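# Load a cartridge into a sealant gun using two arms

## Task

Put the cartridge into the sealant gun so that its front end sits all the way forward in the cup of the gun's front ring and its nozzle sticks out through that ring. The plunger rod starts pulled back; at the end the plunger's disc must rest against the cartridge's back end. The trigger is functional. The loaded gun must end up lying on the table and not leaning on any other object. Announce that you are finished when it is done.

## Robot and tools

Robot: two seven-joint arms, left_arm and right_arm, each with a two-finger parallel gripper that opens to 140 mm. left_arm's fingers have a hinge and can fold: a part held near the palm may be pulled in, held loosely or squeezed too hard, so grip with the outer quarter of the pads, and avoid pressing fingertips into surfaces. right_arm's fingers are rigid. The gripper's fingers point along its own +z and close along its own y. end_effector_position is the centre of the closed pads; fingertips extend roughly 33 mm past it (about 9 mm when fully open).

Frame: everything uses the scene frame. Origin is at table-top height midway between the arms, +x points out over the table, +z up, and left_arm is on the +y side (not the image left). Bases: left_arm near (-0.011, +0.340, 0) m, right_arm near (-0.027, -0.320, 0) m. Printed hand poses may be off by a few centimetres.

execute_actions(actions, cameras): actions is a list of actions; each action is a table of 1 to 15 rows, one row per 1/30 s step, and a short table repeats its final row up to step 15. Every row holds 20 numbers in [-1, 1]: first left_arm dx, dy, dz, rx, ry, rz, then left_gripper position, force_limit, speed, activate; then the same ten for right_arm/right_gripper. dx..rz are offsets (not poses) from that arm's Hand target as it was when the action began, along scene axes; every row counts from that same start, and a new action starts from the new Hand target, so repeating an offset keeps moving. Scale: 1.0 = 0.6 m or 180 degrees; rx, ry, rz form one rotation vector about the Hand target's point. Six zeros ask an arm for nothing new (though it re-requests its Hand target). Gripper numbers are absolute settings: position +1 fully open, about -0.8 pads touching, -1 close until blocked; force_limit -1 (about 14 N) to +1 (about 58 N) for a slow close; speed -1 (about 30 mm/s) to +1 (about 250 mm/s), faster closes squeeze harder; activate stays 0, use 1 only when fault reads 7 or 13. Always resend each gripper's current numbers, since 0 is itself a command. An empty actions list returns cameras and state.

move(target, speed, blend, stop_force, zero, blocking, cameras): straight-line paths. target is one 20-number row or a list of up to 15 rows, same layout and scale; every row's pose numbers are offsets from the Hand targets at the move's start, not from the previous row. speed is m/s, 0.002 to 2, default 0.25, one value or one per target. blend (m) rounds corners in a list; 0 stops at each. stop_force 20 to 40 N ends an arm's path when it feels that push along its travel; aim a few cm past the contact and go slowly; don't use it while the gripper turns, or when backing off something. zero (only with stop_force) resets the force baseline, default true. blocking=false returns early (not with stop_force). Paths don't avoid obstacles or the other arm. The result adds a move: line (done, off_target, moving, held, fault) and limits (paced = clipped, held = steps withheld).

wait(seconds 0 to 3600) lets time pass. stop brakes a running move. zoom_image(camera, region [x0,y0,x1,y1] pixels, at most 504 by 504) enlarges part of the latest image. clear_fault(arm) clears a torque or force fault once reported. read_manual gives licence texts only. finished_scene(scene = current scene number) ends the scene; call it only once the gun is loaded and left resting on the table.

Cameras: cam_head_left, cam_head_right, cam_high, cam_low, cam_left_wrist, cam_right_wrist, all 672x504; calibrations are given as pinhole+radial with T_world_to_cam.

Results: end_effector_position (m) and end_effector_quat_wxyz per gripper; Hand target, the last commanded (possibly clipped) pose that the next offsets start from; object_status 0 moving, 1 blocked while opening, 2 blocked while closing (a grip), 3 reached position or pads met; position_measured in counts (3 open, 139 ≈ 60 mm, 200 ≈ 20 mm, 230 pads meet); gripper fault 0 normal. Also joint positions, joint torques, external joint torques, flange force along the gripper axes, and MOTOR HOT or FAULT lines.

Control notes: each step the commanded pose is clipped to within 70 mm and 16 degrees of the measured hand; a gripper may settle short, so send the remainder as an offset. To stop pressing on something, command the target back behind the gripper. To grip harder while status is 2, raise force_limit and nudge position (e.g. -1 to -0.98).

Avoid: contact force reaching 85 N or joint torque limits (85 N m big joints, 11 N m wrist joints), which fault the arm until clear_fault; fast moves into contact; the two grippers or arms bumping or one gripper closing on the other's fingers; hard squeezes on parts still resting on something; swinging loads fast; dropping the cartridge or gun, letting go of moving parts, or anything leaving the table. Loose objects may occasionally be nudged by an outside push. Long holds with stretched arms heat motors and can trigger a temporary brake.

Each tool is called after ">>>" as name([rows], argument=value, ...), one row to a line, values as JSON.

## Session

>>> execute_actions(actions=[])

Scene clock: 0.00 s.
left_arm: end_effector_position=(+0.5673, +0.2184, +0.2931) position_measured=3 object_status=3 fault=0 end_effector_quat_wxyz=(-0.318, +0.839, -0.395, +0.196) | right_arm: end_effector_position=(+0.3511, -0.3003, +0.1582) position_measured=3 object_status=3 fault=0 end_effector_quat_wxyz=(+0.094, +0.983, -0.150, -0.045)
Joint positions: left_arm=[-0.313 -0.207 -0.155 -2.334 0.918 2.353 -1.728] | right_arm=[0.133 -0.305 -0.004 -2.551 -0.176 2.095 -1.008]
Joint velocities: within noise
Joint torques (N m): no reading
External joint torques (N m): no reading
Flange force (N): no reading
Hand target: left_arm +0.5673, +0.2184, +0.2931; -0.318, +0.839, -0.395, +0.196 | right_arm +0.3511, -0.3003, +0.1582; +0.094, +0.983, -0.150, -0.045
Tool commands: left_gripper/position=+1.0 left_gripper/force_limit=+1.0 left_gripper/speed=+1.0 left_gripper/activate=+0.0 right_gripper/position=+1.0 right_gripper/force_limit=+1.0 right_gripper/speed=+1.0 right_gripper/activate=+0.0

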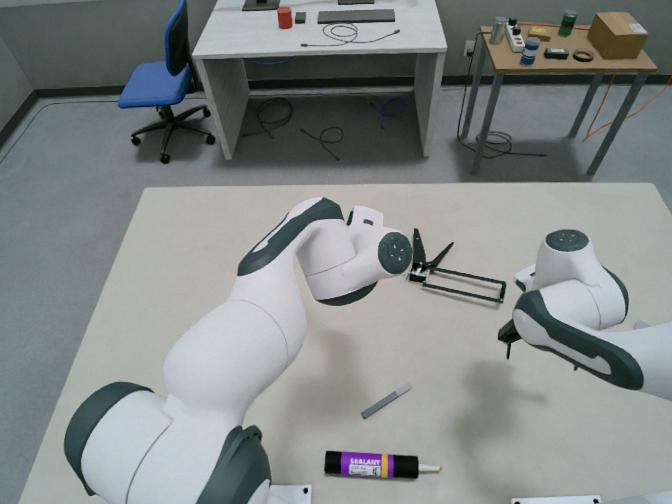

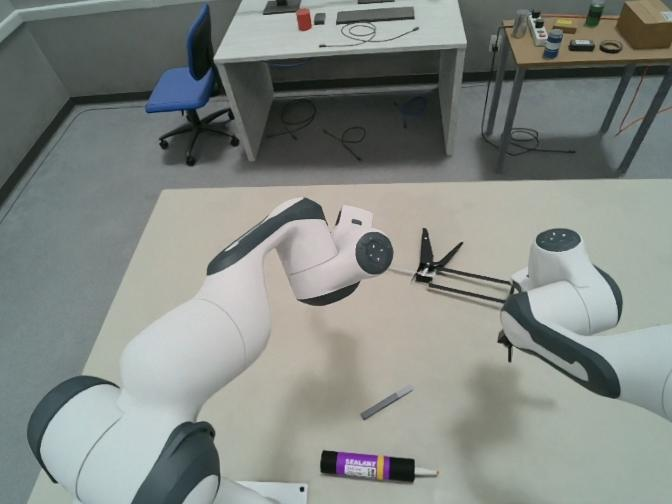

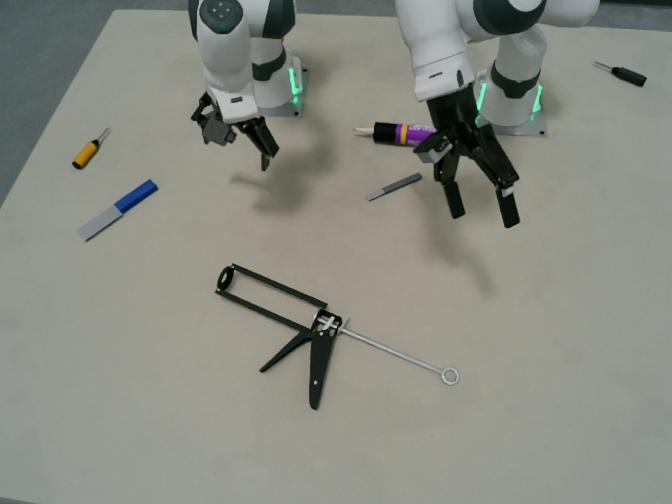

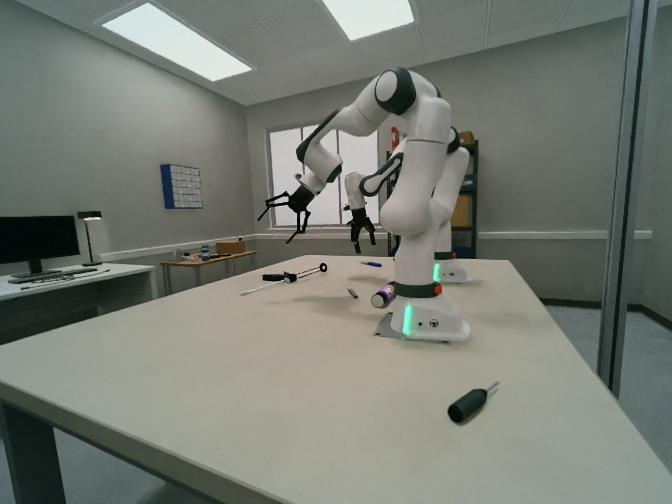

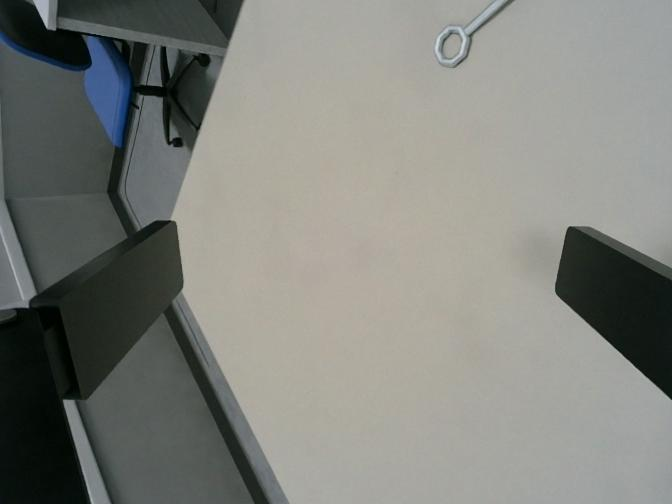

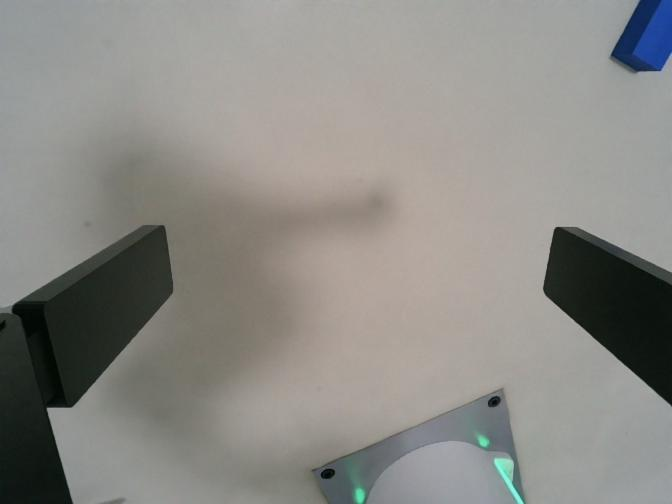

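>>> zoom_image(camera="cam_high", region=[200, 250, 480, 420])

>>> zoom_image(camera="cam_head_left", region=[300, 370, 460, 490])

>>> zoom_image(camera="cam_head_left", region=[390, 210, 530, 320])

>>> zoom_image(camera="cam_low", region=[230, 240, 410, 330])

Scaled by 1.800 from the camera's image (finer frame: 960x720).

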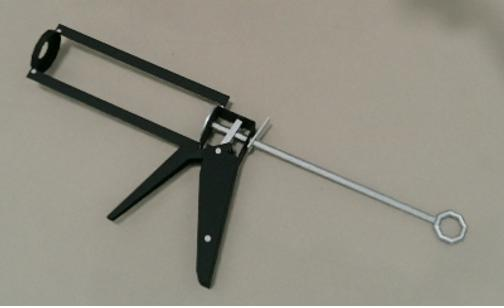

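Scaled by 3.150 from the camera's image (finer frame: 960x720).

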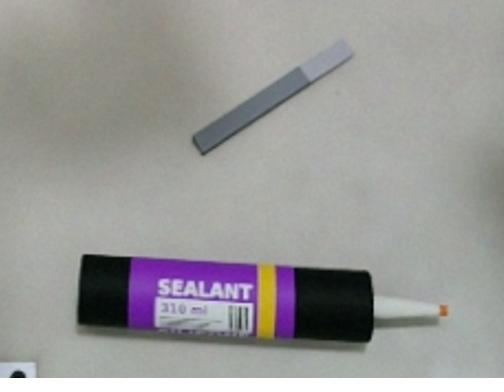

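Scaled by 3.600 from the camera's image (finer frame: 960x720).

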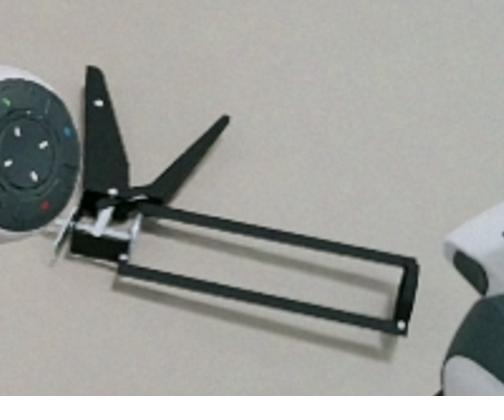

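Scaled by 2.800 from the camera's image (finer frame: 960x720).

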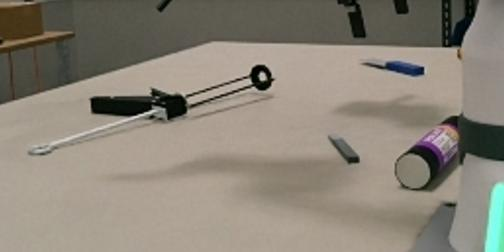

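>>> move(target=[0,0,0,0,0,0,1,1,1,0,-0.339,0.724,0.117,0.023,-0.0676,-0.4088,1,1,1,0], cameras=["cam_right_wrist","cam_high","cam_head_right"])

Scene clock: 8.70 s.
left_arm: end_effector_position=(+0.5673, +0.2184, +0.2931) position_measured=3 object_status=3 fault=0 end_effector_quat_wxyz=(-0.318, +0.839, -0.395, +0.196) | right_arm: end_effector_position=(+0.1490, +0.1342, +0.2286) position_measured=3 object_status=3 fault=0 end_effector_quat_wxyz=(-0.001, +0.703, -0.712, +0.001)
Joint positions: left_arm=[-0.313 -0.207 -0.155 -2.334 0.918 2.353 -1.728] | right_arm=[-0.187 -0.607 1.193 -2.223 0.595 1.912 0.757]
Joint velocities: left_arm=[within noise] | right_arm=[-0.002 0 0 0.002 0 0 0.008]
Joint torques (N m): left_arm=[-0.23 -23.82 1.42 24.6 0.27 1.67 -0.19] | right_arm=[-0.38 5.1 -16.78 21.89 1.25 2.34 0.28]
External joint torques (N m): left_arm=[-0.16 1.34 0.64 -0.2 -0.11 -0.16 -0.12] | right_arm=[-0.34 -0.43 -0.2 0.88 0.53 -0.18 0.28]
Flange force (N): left_arm=[2.7 0.0 2.5] | right_arm=[-2.1 0.1 -1.9]
Hand target: left_arm +0.5673, +0.2184, +0.2931; -0.318, +0.839, -0.395, +0.196 | right_arm +0.1477, +0.1341, +0.2284; +0.000, +0.700, -0.715, +0.000
Off the commanded pose: left_arm 0.000 m, 0 deg | right_arm 0.001 m, 1 deg.
move: done
cam_right_wrist: T_world_to_cam=[[-0.99998, 0.00074, 0.00552, 0.15851], [0.0025, 0.94546, 0.32571, -0.19145], [-0.00498, 0.32572, -0.94545, 0.30995]] pos_world=[0.16053, 0.07993, 0.35452]
Images, in order (width x height): cam_head_right 672x504, cam_high 672x504, cam_right_wrist 672x504.

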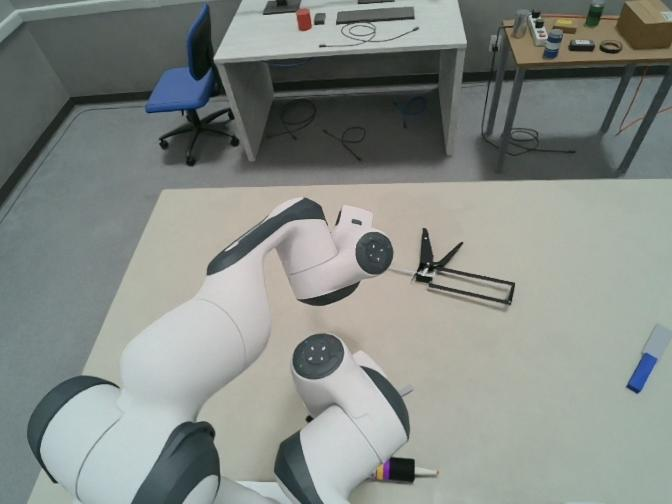

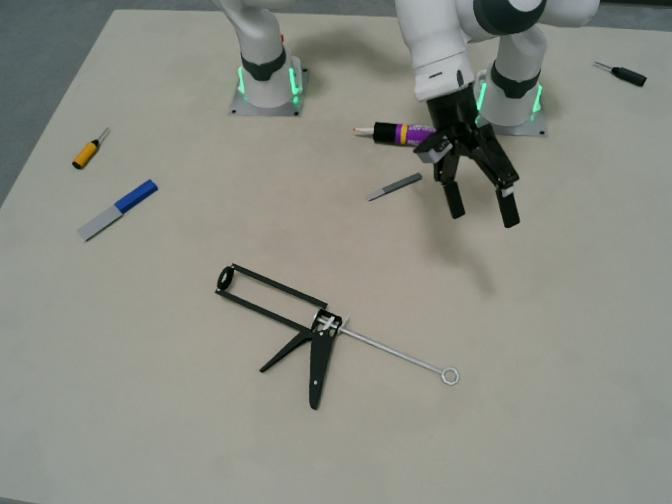

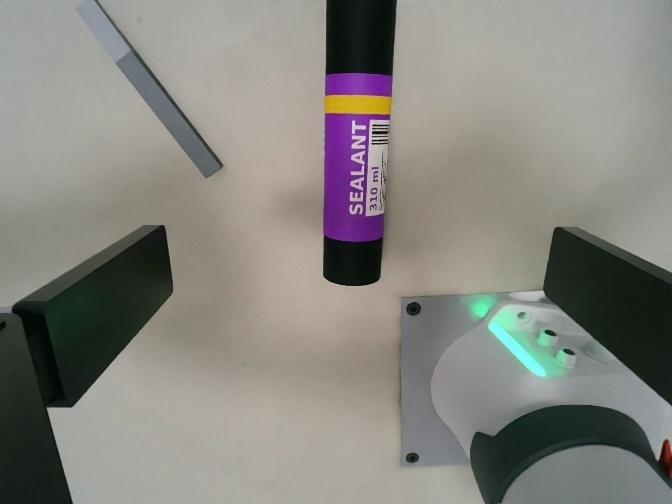

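>>> move(target=[0,0,0,0,0,0,1,1,1,0,-0.0067,-0.009,-0.3,0,0,0,1,1,1,0], cameras=["cam_low","cam_right_wrist"])

>>> zoom_image(camera="cam_low", region=[330, 230, 450, 330])

Scene clock: 11.30 s.
left_arm: end_effector_position=(+0.5673, +0.2184, +0.2931) position_measured=3 object_status=3 fault=0 end_effector_quat_wxyz=(-0.318, +0.839, -0.395, +0.196) | right_arm: end_effector_position=(+0.1435, +0.1269, +0.0480) position_measured=3 object_status=3 fault=0 end_effector_quat_wxyz=(+0.002, +0.697, -0.717, +0.002)
Joint positions: left_arm=[-0.313 -0.207 -0.155 -2.334 0.918 2.353 -1.728] | right_arm=[-0.546 -0.561 1.755 -2.408 0.807 2.335 0.671]
Joint velocities: left_arm=[within noise] | right_arm=[0.001 0.001 0 0.001 0 0.003 -0.006]
Joint torques (N m): left_arm=[-0.3 -23.93 1.43 24.54 0.26 1.67 -0.17] | right_arm=[-0.39 17.29 -15.39 17.54 0.76 2.75 -0.13]
External joint torques (N m): left_arm=[-0.26 1.27 0.62 -0.31 -0.11 -0.17 -0.1] | right_arm=[-0.44 1.37 -0.13 0.66 0.22 0.25 -0.13]
Flange force (N): left_arm=[2.2 0.1 2.1] | right_arm=[-1.2 -2.0 1.1]
Hand target: left_arm +0.5673, +0.2184, +0.2931; -0.318, +0.839, -0.395, +0.196 | right_arm +0.1437, +0.1287, +0.0484; +0.000, +0.700, -0.715, +0.000
Off the commanded pose: left_arm 0.000 m, 0 deg | right_arm 0.002 m, 0 deg.
move: done
cam_right_wrist: T_world_to_cam=[[-0.99985, 0.01541, 0.00785, 0.15196], [0.01711, 0.9474, 0.3196, -0.12785], [-0.00251, 0.31968, -0.94752, 0.14212]] pos_world=[0.15448, 0.07335, 0.17433]

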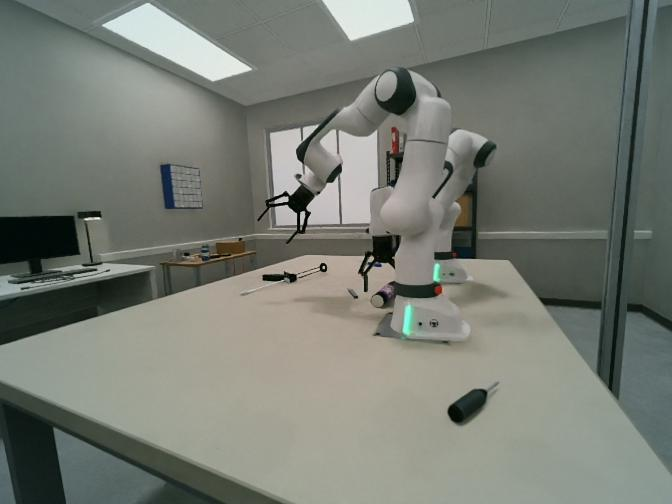

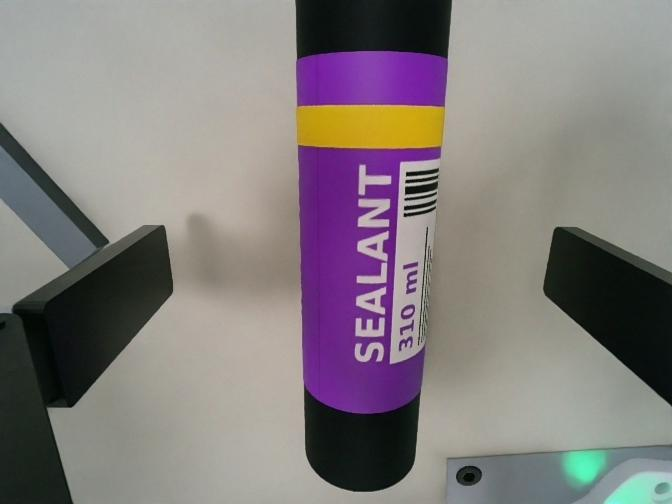

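Scaled by 4.200 from the camera's image (finer frame: 960x720).

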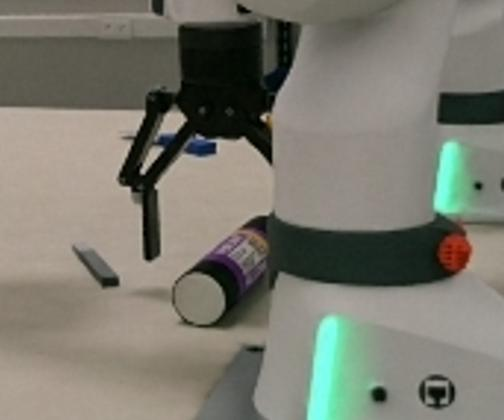

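>>> move([
  [0,0,0,0,0,0,1,1,1,0,-0.005,0,-0.007,0,0,0,1,1,1,0],
  [0,0,0,0,0,0,1,1,1,0,-0.005,0,-0.007,0,0,0,-1,0.3,-1,0],
])

>>> move(target=[0,0,0,0,0,0,1,1,1,0,0,0,0.3,0,0,0,-1,0.3,-1,0], cameras=["cam_right_wrist","cam_head_right","cam_low"])

Scene clock: 16.27 s.
left_arm: end_effector_position=(+0.5673, +0.2184, +0.2931) position_measured=3 object_status=3 fault=0 end_effector_quat_wxyz=(-0.318, +0.839, -0.395, +0.196) | right_arm: end_effector_position=(+0.1407, +0.1283, +0.0445) position_measured=159 object_status=0 fault=0 end_effector_quat_wxyz=(+0.001, +0.699, -0.715, +0.002)
Joint positions: left_arm=[-0.313 -0.207 -0.155 -2.334 0.918 2.353 -1.728] | right_arm=[-0.551 -0.56 1.771 -2.41 0.814 2.346 0.67]
Joint torques (N m): left_arm=[-0.24 -23.86 1.38 24.57 0.25 1.66 -0.17] | right_arm=[-0.29 17.18 -14.4 16.15 0.83 2.72 -0.12]
External joint torques (N m): left_arm=[-0.18 1.18 0.59 -0.16 -0.12 -0.16 -0.1] | right_arm=[-0.3 0.82 0.9 -0.74 0.29 0.19 -0.12]
Flange force (N): left_arm=[2.5 -0.1 2.0] | right_arm=[-0.1 -1.2 5.6]
Hand target: left_arm +0.5673, +0.2184, +0.2931; -0.318, +0.839, -0.395, +0.196 | right_arm +0.1407, +0.1287, +0.0442; +0.000, +0.700, -0.715, +0.000
Off the commanded pose: left_arm 0.000 m, 0 deg | right_arm 0.001 m, 0 deg.
move: done

Scene clock: 18.00 s.
left_arm: end_effector_position=(+0.5673, +0.2184, +0.2931) position_measured=3 object_status=3 fault=0 end_effector_quat_wxyz=(-0.318, +0.839, -0.395, +0.196) | right_arm: end_effector_position=(+0.1399, +0.1293, +0.2229) position_measured=159 object_status=2 fault=0 end_effector_quat_wxyz=(+0.001, +0.702, -0.712, -0.001)
Joint positions: left_arm=[-0.313 -0.207 -0.155 -2.334 0.918 2.353 -1.728] | right_arm=[-0.149 -0.616 1.175 -2.254 0.606 1.919 0.762]
Joint velocities: left_arm=[within noise] | right_arm=[-0.002 0 0.001 0.001 0 -0.006 0.002]
Joint torques (N m): left_arm=[-0.27 -23.86 1.36 24.56 0.26 1.68 -0.21] | right_arm=[0.11 3.86 -18.33 22.54 0.71 2.57 0.14]
External joint torques (N m): left_arm=[-0.3 1.29 0.48 -0.29 -0.12 -0.15 -0.14] | right_arm=[0.06 -1.1 -1.91 1.6 0 0.07 0.14]
Flange force (N): left_arm=[2.5 0.3 2.2] | right_arm=[4.2 2.3 -6.7]
Hand target: left_arm +0.5673, +0.2184, +0.2931; -0.318, +0.839, -0.395, +0.196 | right_arm +0.1407, +0.1287, +0.2242; +0.000, +0.700, -0.715, +0.000
Off the commanded pose: left_arm 0.000 m, 0 deg | right_arm 0.002 m, 0 deg.
move: done
cam_right_wrist: T_world_to_cam=[[-0.99994, 0.00245, 0.01098, 0.14796], [0.00589, 0.94549, 0.32559, -0.1854], [-0.00959, 0.32564, -0.94545, 0.3068]] pos_world=[0.15199, 0.07503, 0.34881]
Images, in order (width x height): cam_head_right 672x504, cam_low 672x504, cam_right_wrist 672x504.

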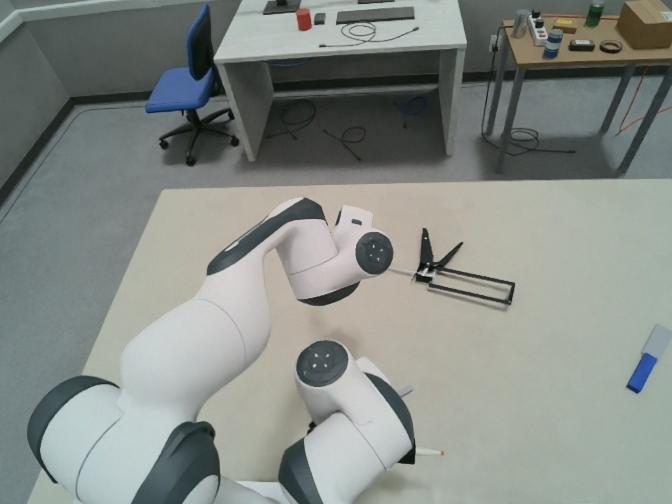

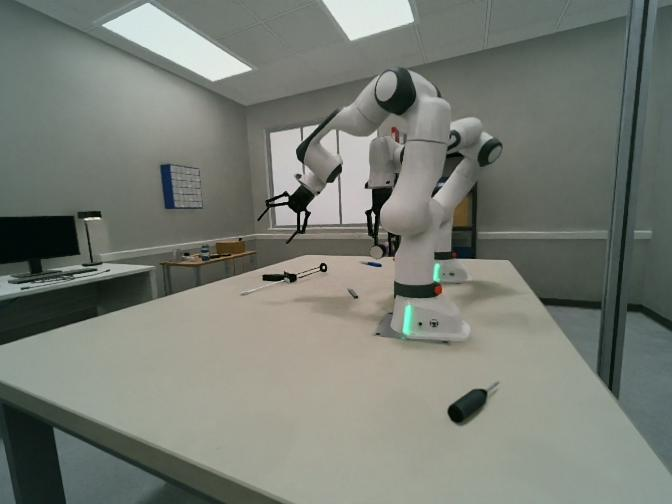

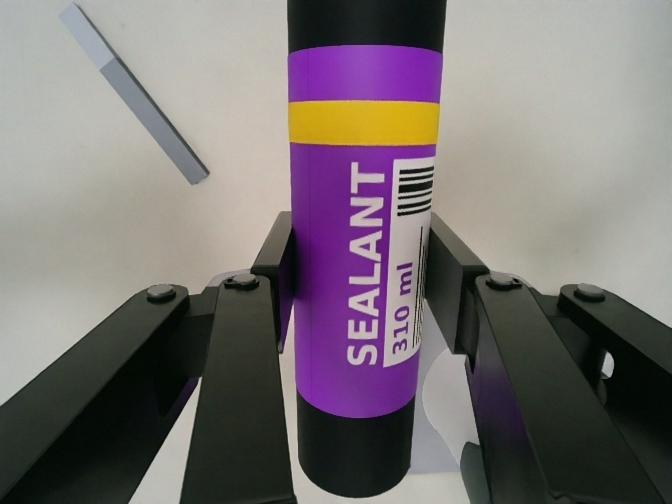

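>>> move(target=[0,0.15,0,0,0,0,1,1,1,0,0.852,-0.331,-0.01,0,0,-0.0972,-1,0.3,-1,0], cameras=["cam_right_wrist","cam_high","cam_head_right","cam_left_wrist"])

>>> zoom_image(camera="cam_high", region=[200, 200, 480, 410])

Scene clock: 19.87 s.
left_arm: end_effector_position=(+0.5666, +0.2422, +0.2918) position_measured=3 object_status=3 fault=0 end_effector_quat_wxyz=(-0.316, +0.842, -0.392, +0.196) | right_arm: end_effector_position=(+0.2396, +0.0833, +0.2207) position_measured=159 object_status=2 fault=0 end_effector_quat_wxyz=(-0.007, -0.663, +0.749, +0.005)
Joint positions: left_arm=[-0.298 -0.235 -0.12 -2.37 0.925 2.389 -1.707] | right_arm=[-0.341 -0.509 1.165 -2.242 0.516 1.959 0.707]
Joint velocities: left_arm=[-0.001 0 -0.001 0.001 0 0.002 0.007] | right_arm=[within noise]
Joint torques (N m): left_arm=[-0.24 -23.6 1.65 24.07 0.46 2.01 0.06] | right_arm=[0.54 1.49 -15.4 23.95 0.85 2.64 0.15]
External joint torques (N m): left_arm=[-0.11 0.68 1.06 -0.78 0.18 0.1 0.12] | right_arm=[0.48 -0.48 -1.59 2.02 0.14 0.18 0.15]
Flange force (N): left_arm=[-1.6 0.0 2.1] | right_arm=[2.9 2.3 -6.6]
Hand target: left_arm +0.5673, +0.2430, +0.2931; -0.318, +0.839, -0.395, +0.196 (not the last commanded pose) | right_arm +0.2394, +0.0844, +0.2222; -0.006, -0.661, +0.750, +0.005 (not the last commanded pose)
Off the commanded pose: left_arm 0.066 m, 1 deg | right_arm 0.440 m, 12 deg.
move: held (right_arm; a check stopped the path), off_target (left_arm; braked when a check withheld steps of right_arm); limits=held
pose unreachable (right arm): on one or more control steps of this call, first in action 0 (counted from 0), this arm could not follow its commanded pose, so it was not sent that pose on those steps. It may still have moved: this result reports where it is.
cause: moving toward the commanded pose would bring a part of the arm too close to another arm (a part of this arm just beyond joint 6 (wrist pitch) and a part of the left arm just beyond its joint 6 (wrist pitch), 24 mm apart when this arm was first held).
cam_left_wrist: T_world_to_cam=[[-0.51959, -0.49471, -0.69663, 0.63183], [-0.79033, 0.58809, 0.17185, 0.25372], [0.32466, 0.63985, -0.69655, 0.00721]] pos_world=[0.52647, 0.15875, 0.40157]
cam_right_wrist: T_world_to_cam=[[-0.99367, 0.10954, 0.02511, 0.23425], [0.11178, 0.94033, 0.32138, -0.16593], [0.01159, 0.32216, -0.94662, 0.31611]] pos_world=[0.24765, 0.02853, 0.34668]
Images, in order (width x height): cam_head_right 672x504, cam_high 672x504, cam_left_wrist 672x504, cam_right_wrist 672x504.

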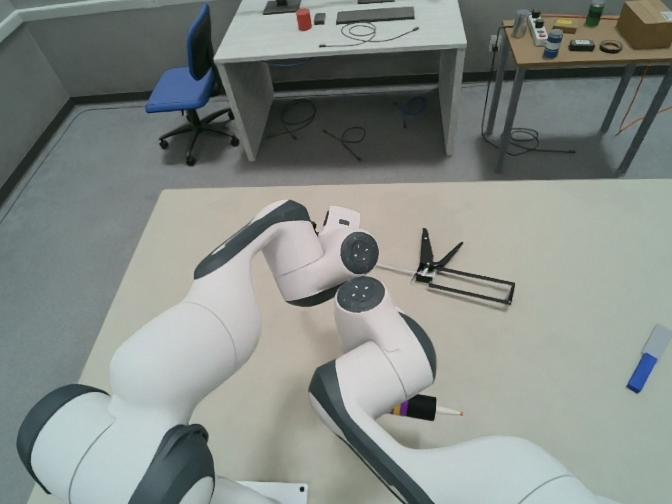

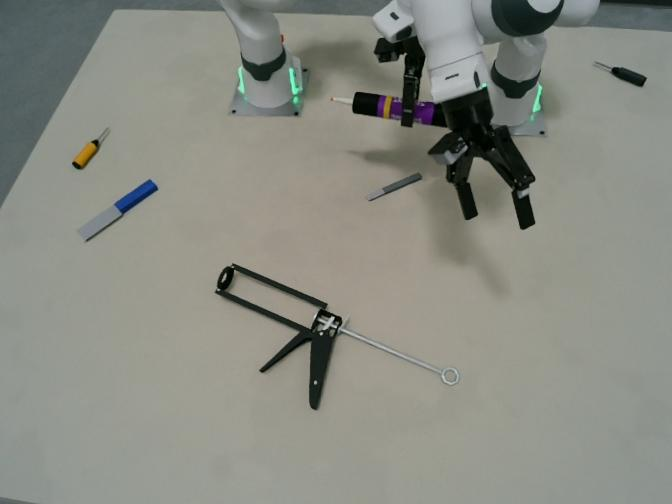

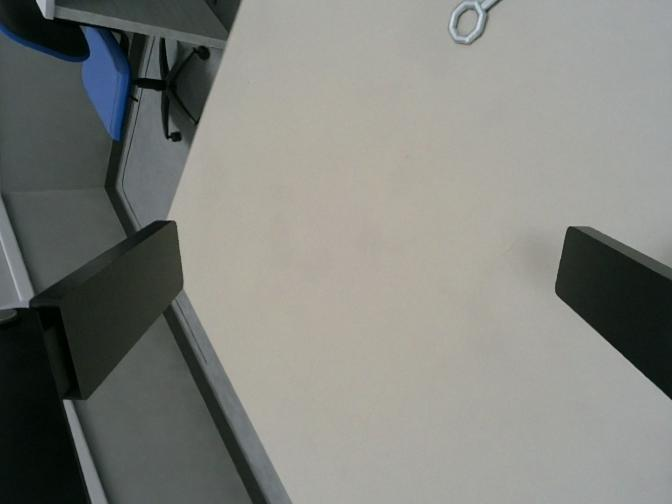

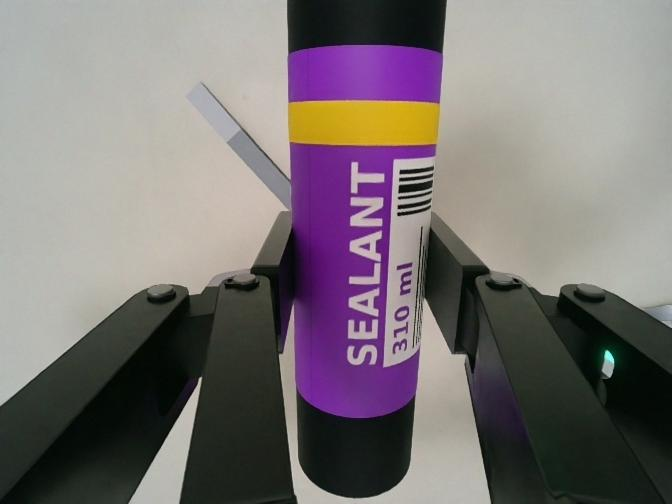

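Scaled by 1.800 from the camera's image (finer frame: 960x720).

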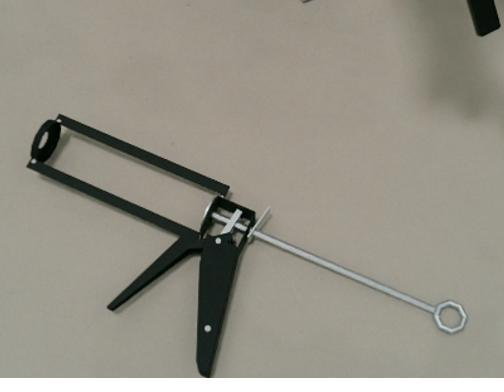

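>>> move([
  [0,0.35,0.1,0,0,0,1,1,1,0,0.12,-0.45,0.05,0,0,-0.03,-1,0.3,-1,0],
  [0,0.35,0.1,0,0,0,1,1,1,0,0.688,-0.257,-0.01,0,0,-0.064,-1,0.3,-1,0],
], blend=0.08, speed=0.35, cameras=["cam_right_wrist","cam_high","cam_head_right","cam_low"])

>>> zoom_image(camera="cam_low", region=[230, 220, 410, 330])

Scene clock: 23.57 s.
left_arm: end_effector_position=(+0.5675, +0.4527, +0.3520) position_measured=3 object_status=3 fault=0 end_effector_quat_wxyz=(-0.318, +0.839, -0.394, +0.196) | right_arm: end_effector_position=(+0.6522, -0.0705, +0.2140) position_measured=159 object_status=2 fault=0 end_effector_quat_wxyz=(-0.006, -0.586, +0.810, +0.005)
Joint positions: left_arm=[-0.278 -0.43 0.318 -2.444 0.928 2.555 -1.26] | right_arm=[-0.067 0.678 0.587 -1.198 -0.353 1.762 0.837]
Joint velocities: left_arm=[within noise] | right_arm=[-0.001 0 -0.001 0 0 -0.004 0.006]
Joint torques (N m): left_arm=[-0.69 -16.57 -2.76 25.61 -0.23 2.16 0.05] | right_arm=[0.56 -52.15 9.85 25.95 0.98 2.55 0.1]
External joint torques (N m): left_arm=[-0.72 0.48 1.01 0.24 -0.24 -0.47 0.11] | right_arm=[0.6 -3.96 -0.25 2.98 0.22 0.11 0.1]
Flange force (N): left_arm=[1.1 -3.5 0.4] | right_arm=[-4.3 -4.4 -7.8]
Hand target: left_arm +0.5673, +0.4530, +0.3531; -0.318, +0.839, -0.395, +0.196 | right_arm +0.6522, -0.0698, +0.2162; -0.005, -0.583, +0.813, +0.006
Off the commanded pose: left_arm 0.001 m, 0 deg | right_arm 0.002 m, 0 deg.
move: done
cam_right_wrist: T_world_to_cam=[[-0.9529, 0.30235, 0.02393, 0.64859], [0.29366, 0.90002, 0.32207, -0.18686], [0.07584, 0.31393, -0.94641, 0.31204]] pos_world=[0.64925, -0.12588, 0.33998]
Images, in order (width x height): cam_head_right 672x504, cam_high 672x504, cam_low 672x504, cam_right_wrist 672x504.

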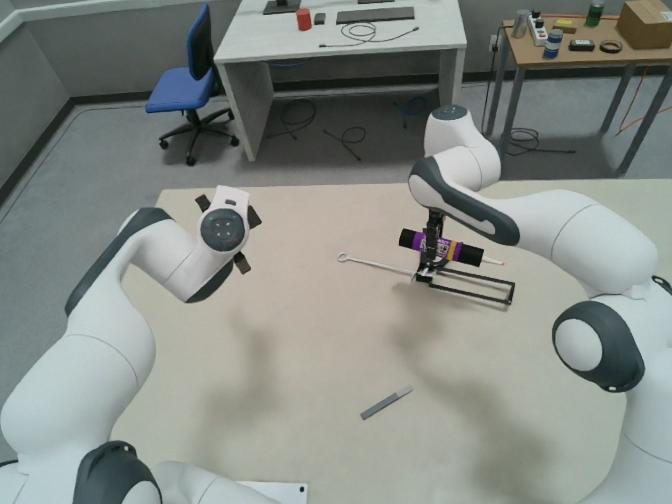

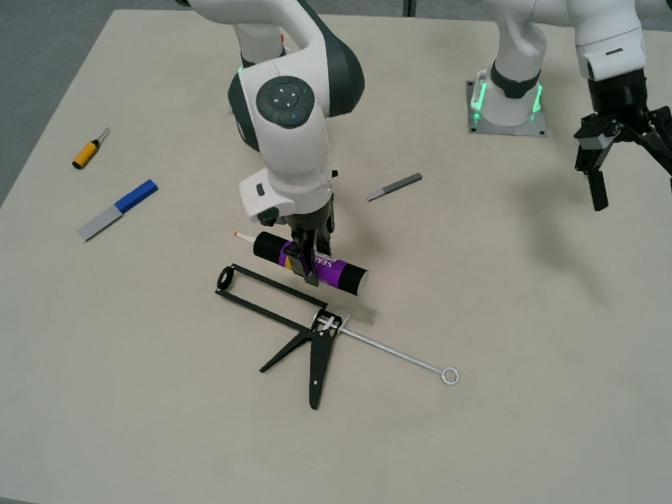

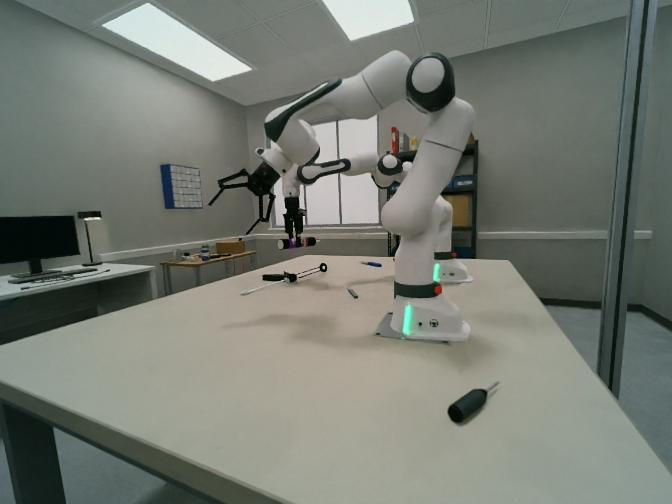

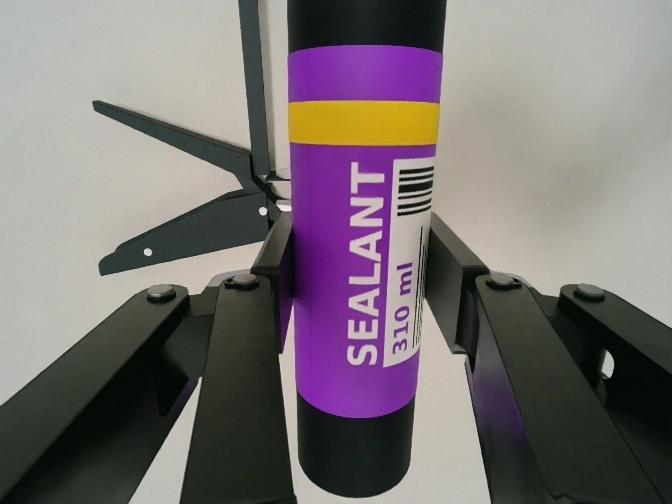

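Scaled by 2.800 from the camera's image (finer frame: 960x720).

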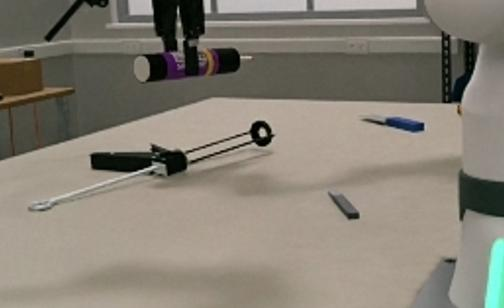

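>>> move(target=[0,0,0,0,0,0,1,1,1,0,-0.232,-0.065,0.13,0,0,0,-1,0.3,-1,0], cameras=["cam_right_wrist"])

>>> zoom_image(camera="cam_right_wrist", region=[0, 0, 300, 260])

Scene clock: 33.70 s.
left_arm: end_effector_position=(+0.5675, +0.4527, +0.3520) position_measured=3 object_status=3 fault=0 end_effector_quat_wxyz=(-0.318, +0.839, -0.394, +0.196) | right_arm: end_effector_position=(+0.5109, -0.1104, +0.2904) position_measured=159 object_status=2 fault=0 end_effector_quat_wxyz=(-0.011, -0.580, +0.815, +0.007)
Joint positions: left_arm=[-0.278 -0.43 0.318 -2.444 0.928 2.555 -1.26] | right_arm=[-0.325 0.095 0.69 -1.787 -0.054 1.835 0.743]
Joint velocities: left_arm=[within noise] | right_arm=[0 -0.001 0.001 0 0.001 0 -0.008]
Joint torques (N m): left_arm=[-0.64 -16.57 -2.83 25.6 -0.22 2.16 0.06] | right_arm=[-0.37 -31.26 1.66 26.8 1.27 2.96 -0.15]
External joint torques (N m): left_arm=[-0.72 0.58 0.89 0.14 -0.22 -0.48 0.13] | right_arm=[-0.39 -3.27 -0.41 2.03 0.53 0.51 -0.15]
Flange force (N): left_arm=[1.2 -3.2 0.5] | right_arm=[5.8 5.1 -4.3]
Hand target: left_arm +0.5673, +0.4530, +0.3531; -0.318, +0.839, -0.395, +0.196 | right_arm +0.5130, -0.1088, +0.2942; -0.005, -0.583, +0.813, +0.006
Off the commanded pose: left_arm 0.001 m, 0 deg | right_arm 0.005 m, 1 deg.
move: off_target (right_arm)
cam_right_wrist: T_world_to_cam=[[-0.94826, 0.31583, 0.03252, 0.5207], [0.30957, 0.89696, 0.31565, -0.14056], [0.07052, 0.30939, -0.94832, 0.41035]] pos_world=[0.50833, -0.16533, 0.41657]

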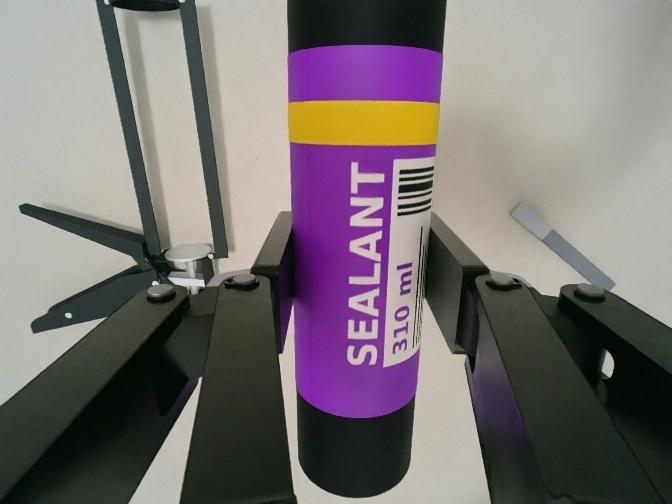

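Scaled by 1.680 from the camera's image (finer frame: 960x720).

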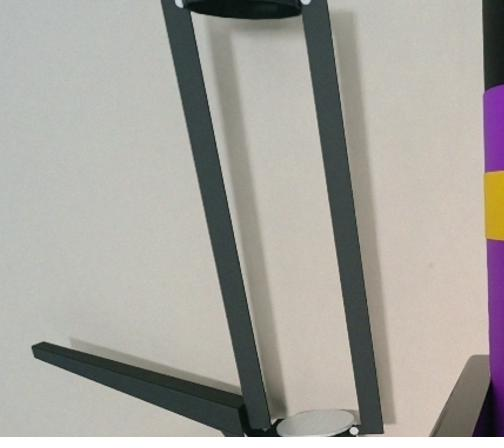

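>>> move(target=[0,0,0,0,0,0,1,1,1,0,0.267,0.02,-0.24,0.0629,-0.0229,0.0161,-1,0.3,-1,0], cameras=["cam_right_wrist","cam_high","cam_head_right","cam_low"])

>>> zoom_image(camera="cam_high", region=[190, 200, 470, 410])

>>> zoom_image(camera="cam_head_right", region=[380, 200, 560, 320])

>>> zoom_image(camera="cam_low", region=[230, 220, 350, 310])

Scene clock: 39.60 s.
left_arm: end_effector_position=(+0.5675, +0.4527, +0.3520) position_measured=3 object_status=3 fault=0 end_effector_quat_wxyz=(-0.318, +0.839, -0.394, +0.196) | right_arm: end_effector_position=(+0.6698, -0.0989, +0.1466) position_measured=159 object_status=2 fault=0 end_effector_quat_wxyz=(+0.076, -0.596, +0.796, +0.068)
Joint positions: left_arm=[-0.278 -0.43 0.318 -2.444 0.928 2.555 -1.26] | right_arm=[-0.272 0.644 0.622 -1.5 -0.208 2.132 0.651]
Joint velocities: left_arm=[within noise] | right_arm=[-0.001 0.001 -0.001 0 0 0 -0.006]
Joint torques (N m): left_arm=[-0.63 -16.63 -2.85 25.6 -0.24 2.16 0.06] | right_arm=[0.25 -49.02 12.43 25.77 0.5 3.48 -0.1]
External joint torques (N m): left_arm=[-0.68 0.43 0.88 0.24 -0.25 -0.47 0.12] | right_arm=[0.22 -3.29 0.75 2.82 -0.31 0.74 -0.1]
Flange force (N): left_arm=[1.1 -3.3 0.1] | right_arm=[-2.8 -2.6 -4.5]
Hand target: left_arm +0.5673, +0.4530, +0.3531; -0.318, +0.839, -0.395, +0.196 | right_arm +0.6732, -0.0968, +0.1502; +0.081, -0.600, +0.793, +0.065
Off the commanded pose: left_arm 0.001 m, 0 deg | right_arm 0.005 m, 1 deg.
move: off_target (right_arm)
cam_right_wrist: T_world_to_cam=[[-0.96357, 0.26643, 0.02335, 0.6791], [0.24089, 0.82661, 0.50861, -0.14397], [0.11621, 0.49571, -0.86068, 0.23416]] pos_world=[0.66184, -0.178, 0.2589]
Images, in order (width x height): cam_head_right 672x504, cam_high 672x504, cam_low 672x504, cam_right_wrist 672x504.

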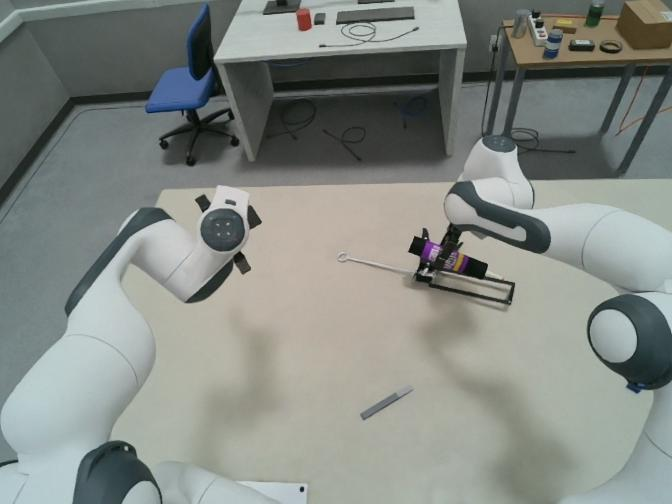

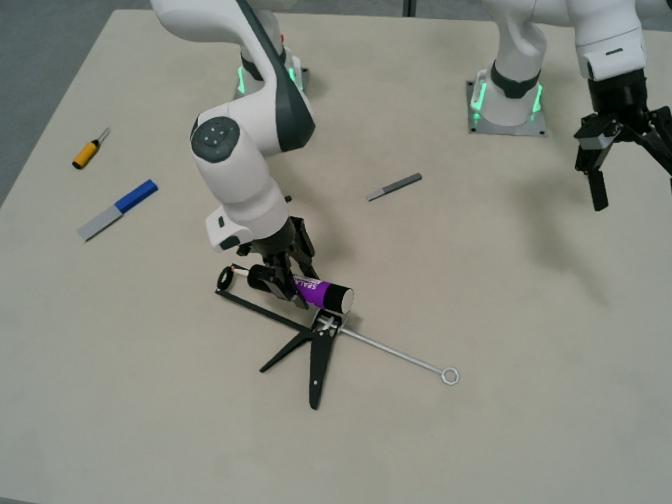

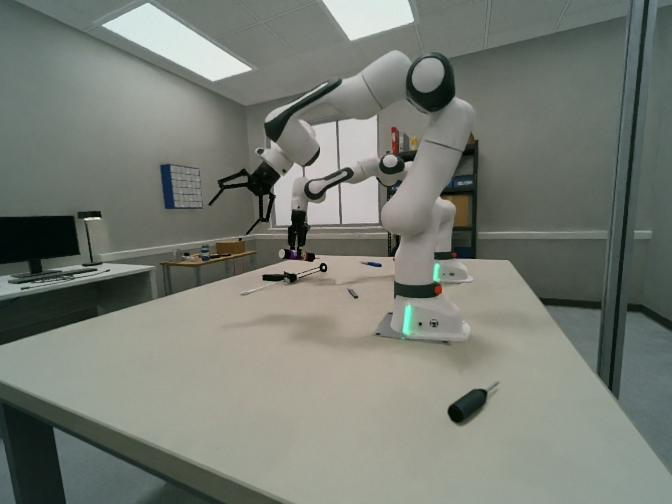

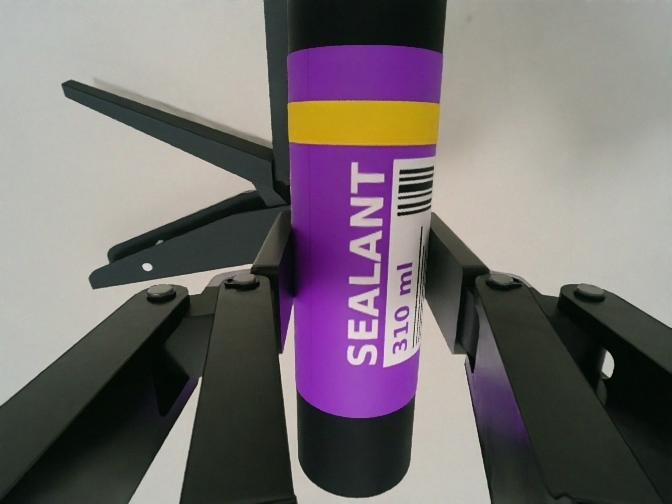

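Scaled by 1.800 from the camera's image (finer frame: 960x720).

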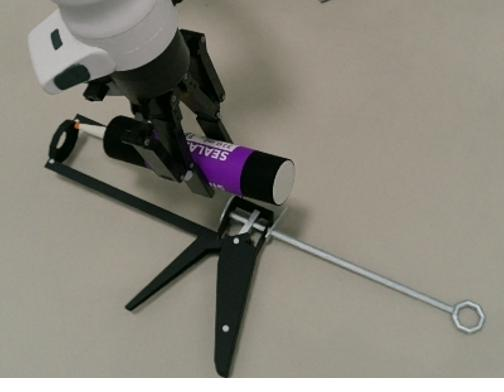

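Scaled by 2.800 from the camera's image (finer frame: 960x720).

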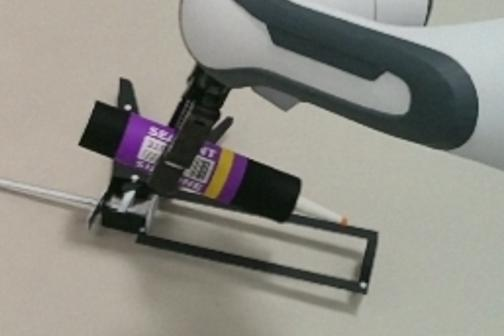

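Scaled by 4.200 from the camera's image (finer frame: 960x720).

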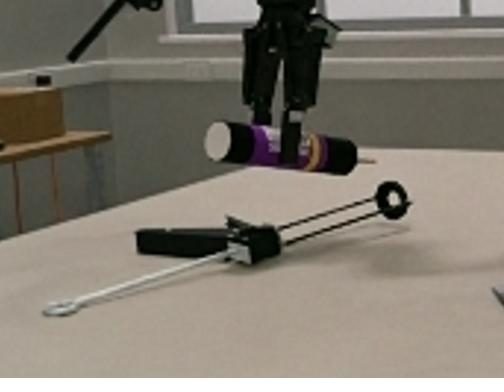

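>>> move(target=[0,0,0,0,0,0,1,1,1,0,-0.0005,0.0057,-0.095,0,0,0,-1,0.3,-1,0], cameras=["cam_head_left","cam_high","cam_low"], speed=0.08)

>>> zoom_image(camera="cam_high", region=[200, 240, 370, 367])

>>> zoom_image(camera="cam_head_left", region=[390, 210, 550, 330])

>>> zoom_image(camera="cam_low", region=[270, 240, 350, 300])

Scene clock: 42.37 s.
left_arm: end_effector_position=(+0.5675, +0.4527, +0.3520) position_measured=3 object_status=3 fault=0 end_effector_quat_wxyz=(-0.318, +0.839, -0.394, +0.196) | right_arm: end_effector_position=(+0.6687, -0.0943, +0.0891) position_measured=159 object_status=2 fault=0 end_effector_quat_wxyz=(+0.076, -0.601, +0.792, +0.068)
Joint positions: left_arm=[-0.278 -0.43 0.318 -2.444 0.928 2.555 -1.26] | right_arm=[-0.251 0.712 0.593 -1.542 -0.24 2.237 0.65]
Joint velocities: left_arm=[within noise] | right_arm=[0.001 0 0 0.001 -0.002 0.003 0]
Joint torques (N m): left_arm=[-0.6 -16.6 -2.82 25.62 -0.23 2.16 0.04] | right_arm=[0.5 -51.07 12.33 24.43 0.53 3.33 0.14]
External joint torques (N m): left_arm=[-0.59 0.51 1 0.2 -0.23 -0.48 0.1] | right_arm=[0.48 -4.03 -0.05 2.26 -0.18 0.57 0.14]
Flange force (N): left_arm=[1.0 -3.3 0.5] | right_arm=[-1.6 0.8 -4.9]
Hand target: left_arm +0.5673, +0.4530, +0.3531; -0.318, +0.839, -0.395, +0.196 | right_arm +0.6729, -0.0934, +0.0932; +0.081, -0.600, +0.793, +0.065
Off the commanded pose: left_arm 0.001 m, 0 deg | right_arm 0.006 m, 1 deg.
move: off_target (right_arm)

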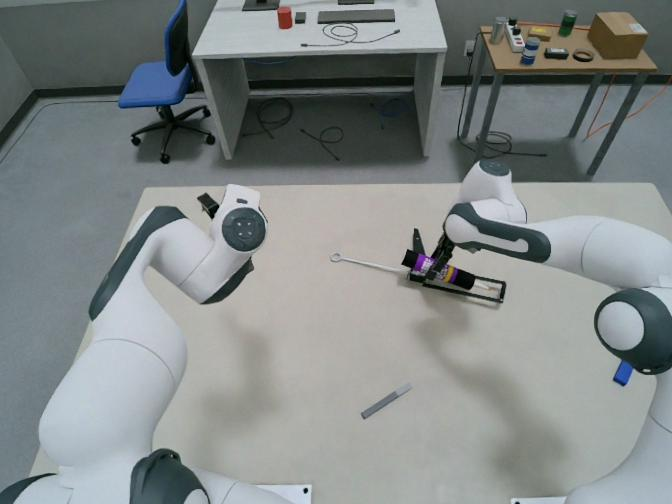

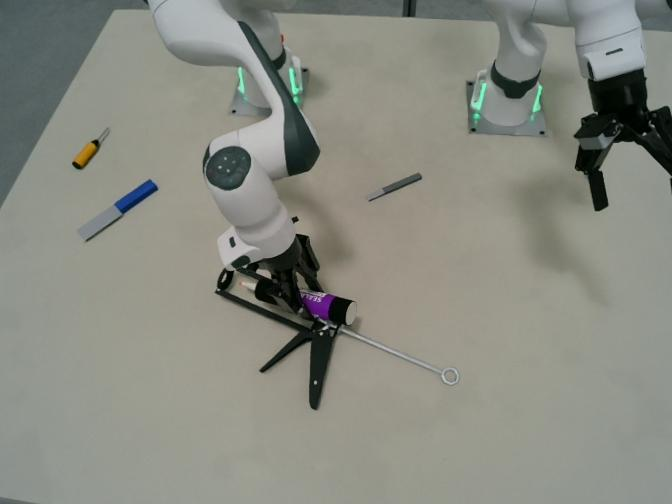

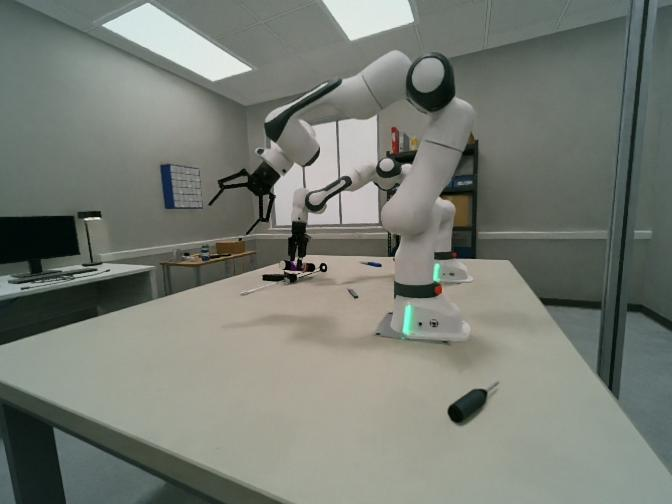

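Scaled by 2.965 from the camera's image (finer frame: 960x720).

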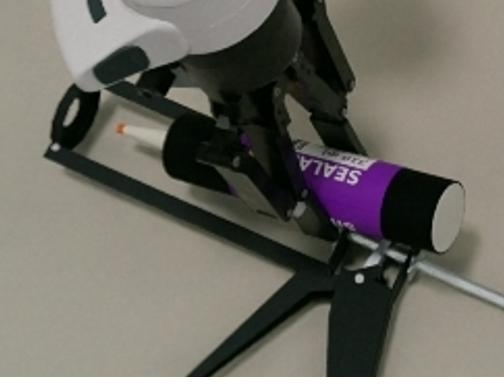

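Scaled by 3.150 from the camera's image (finer frame: 960x720).

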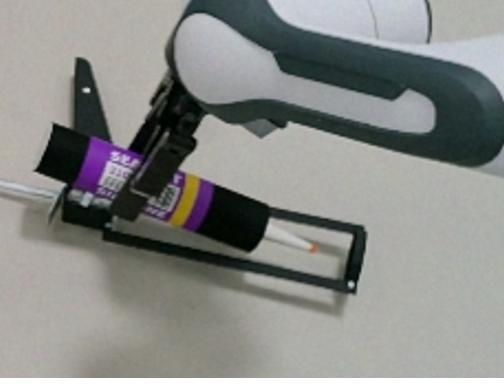

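Scaled by 6.300 from the camera's image (finer frame: 960x720).

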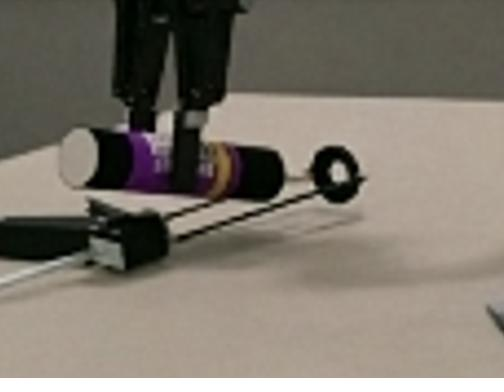

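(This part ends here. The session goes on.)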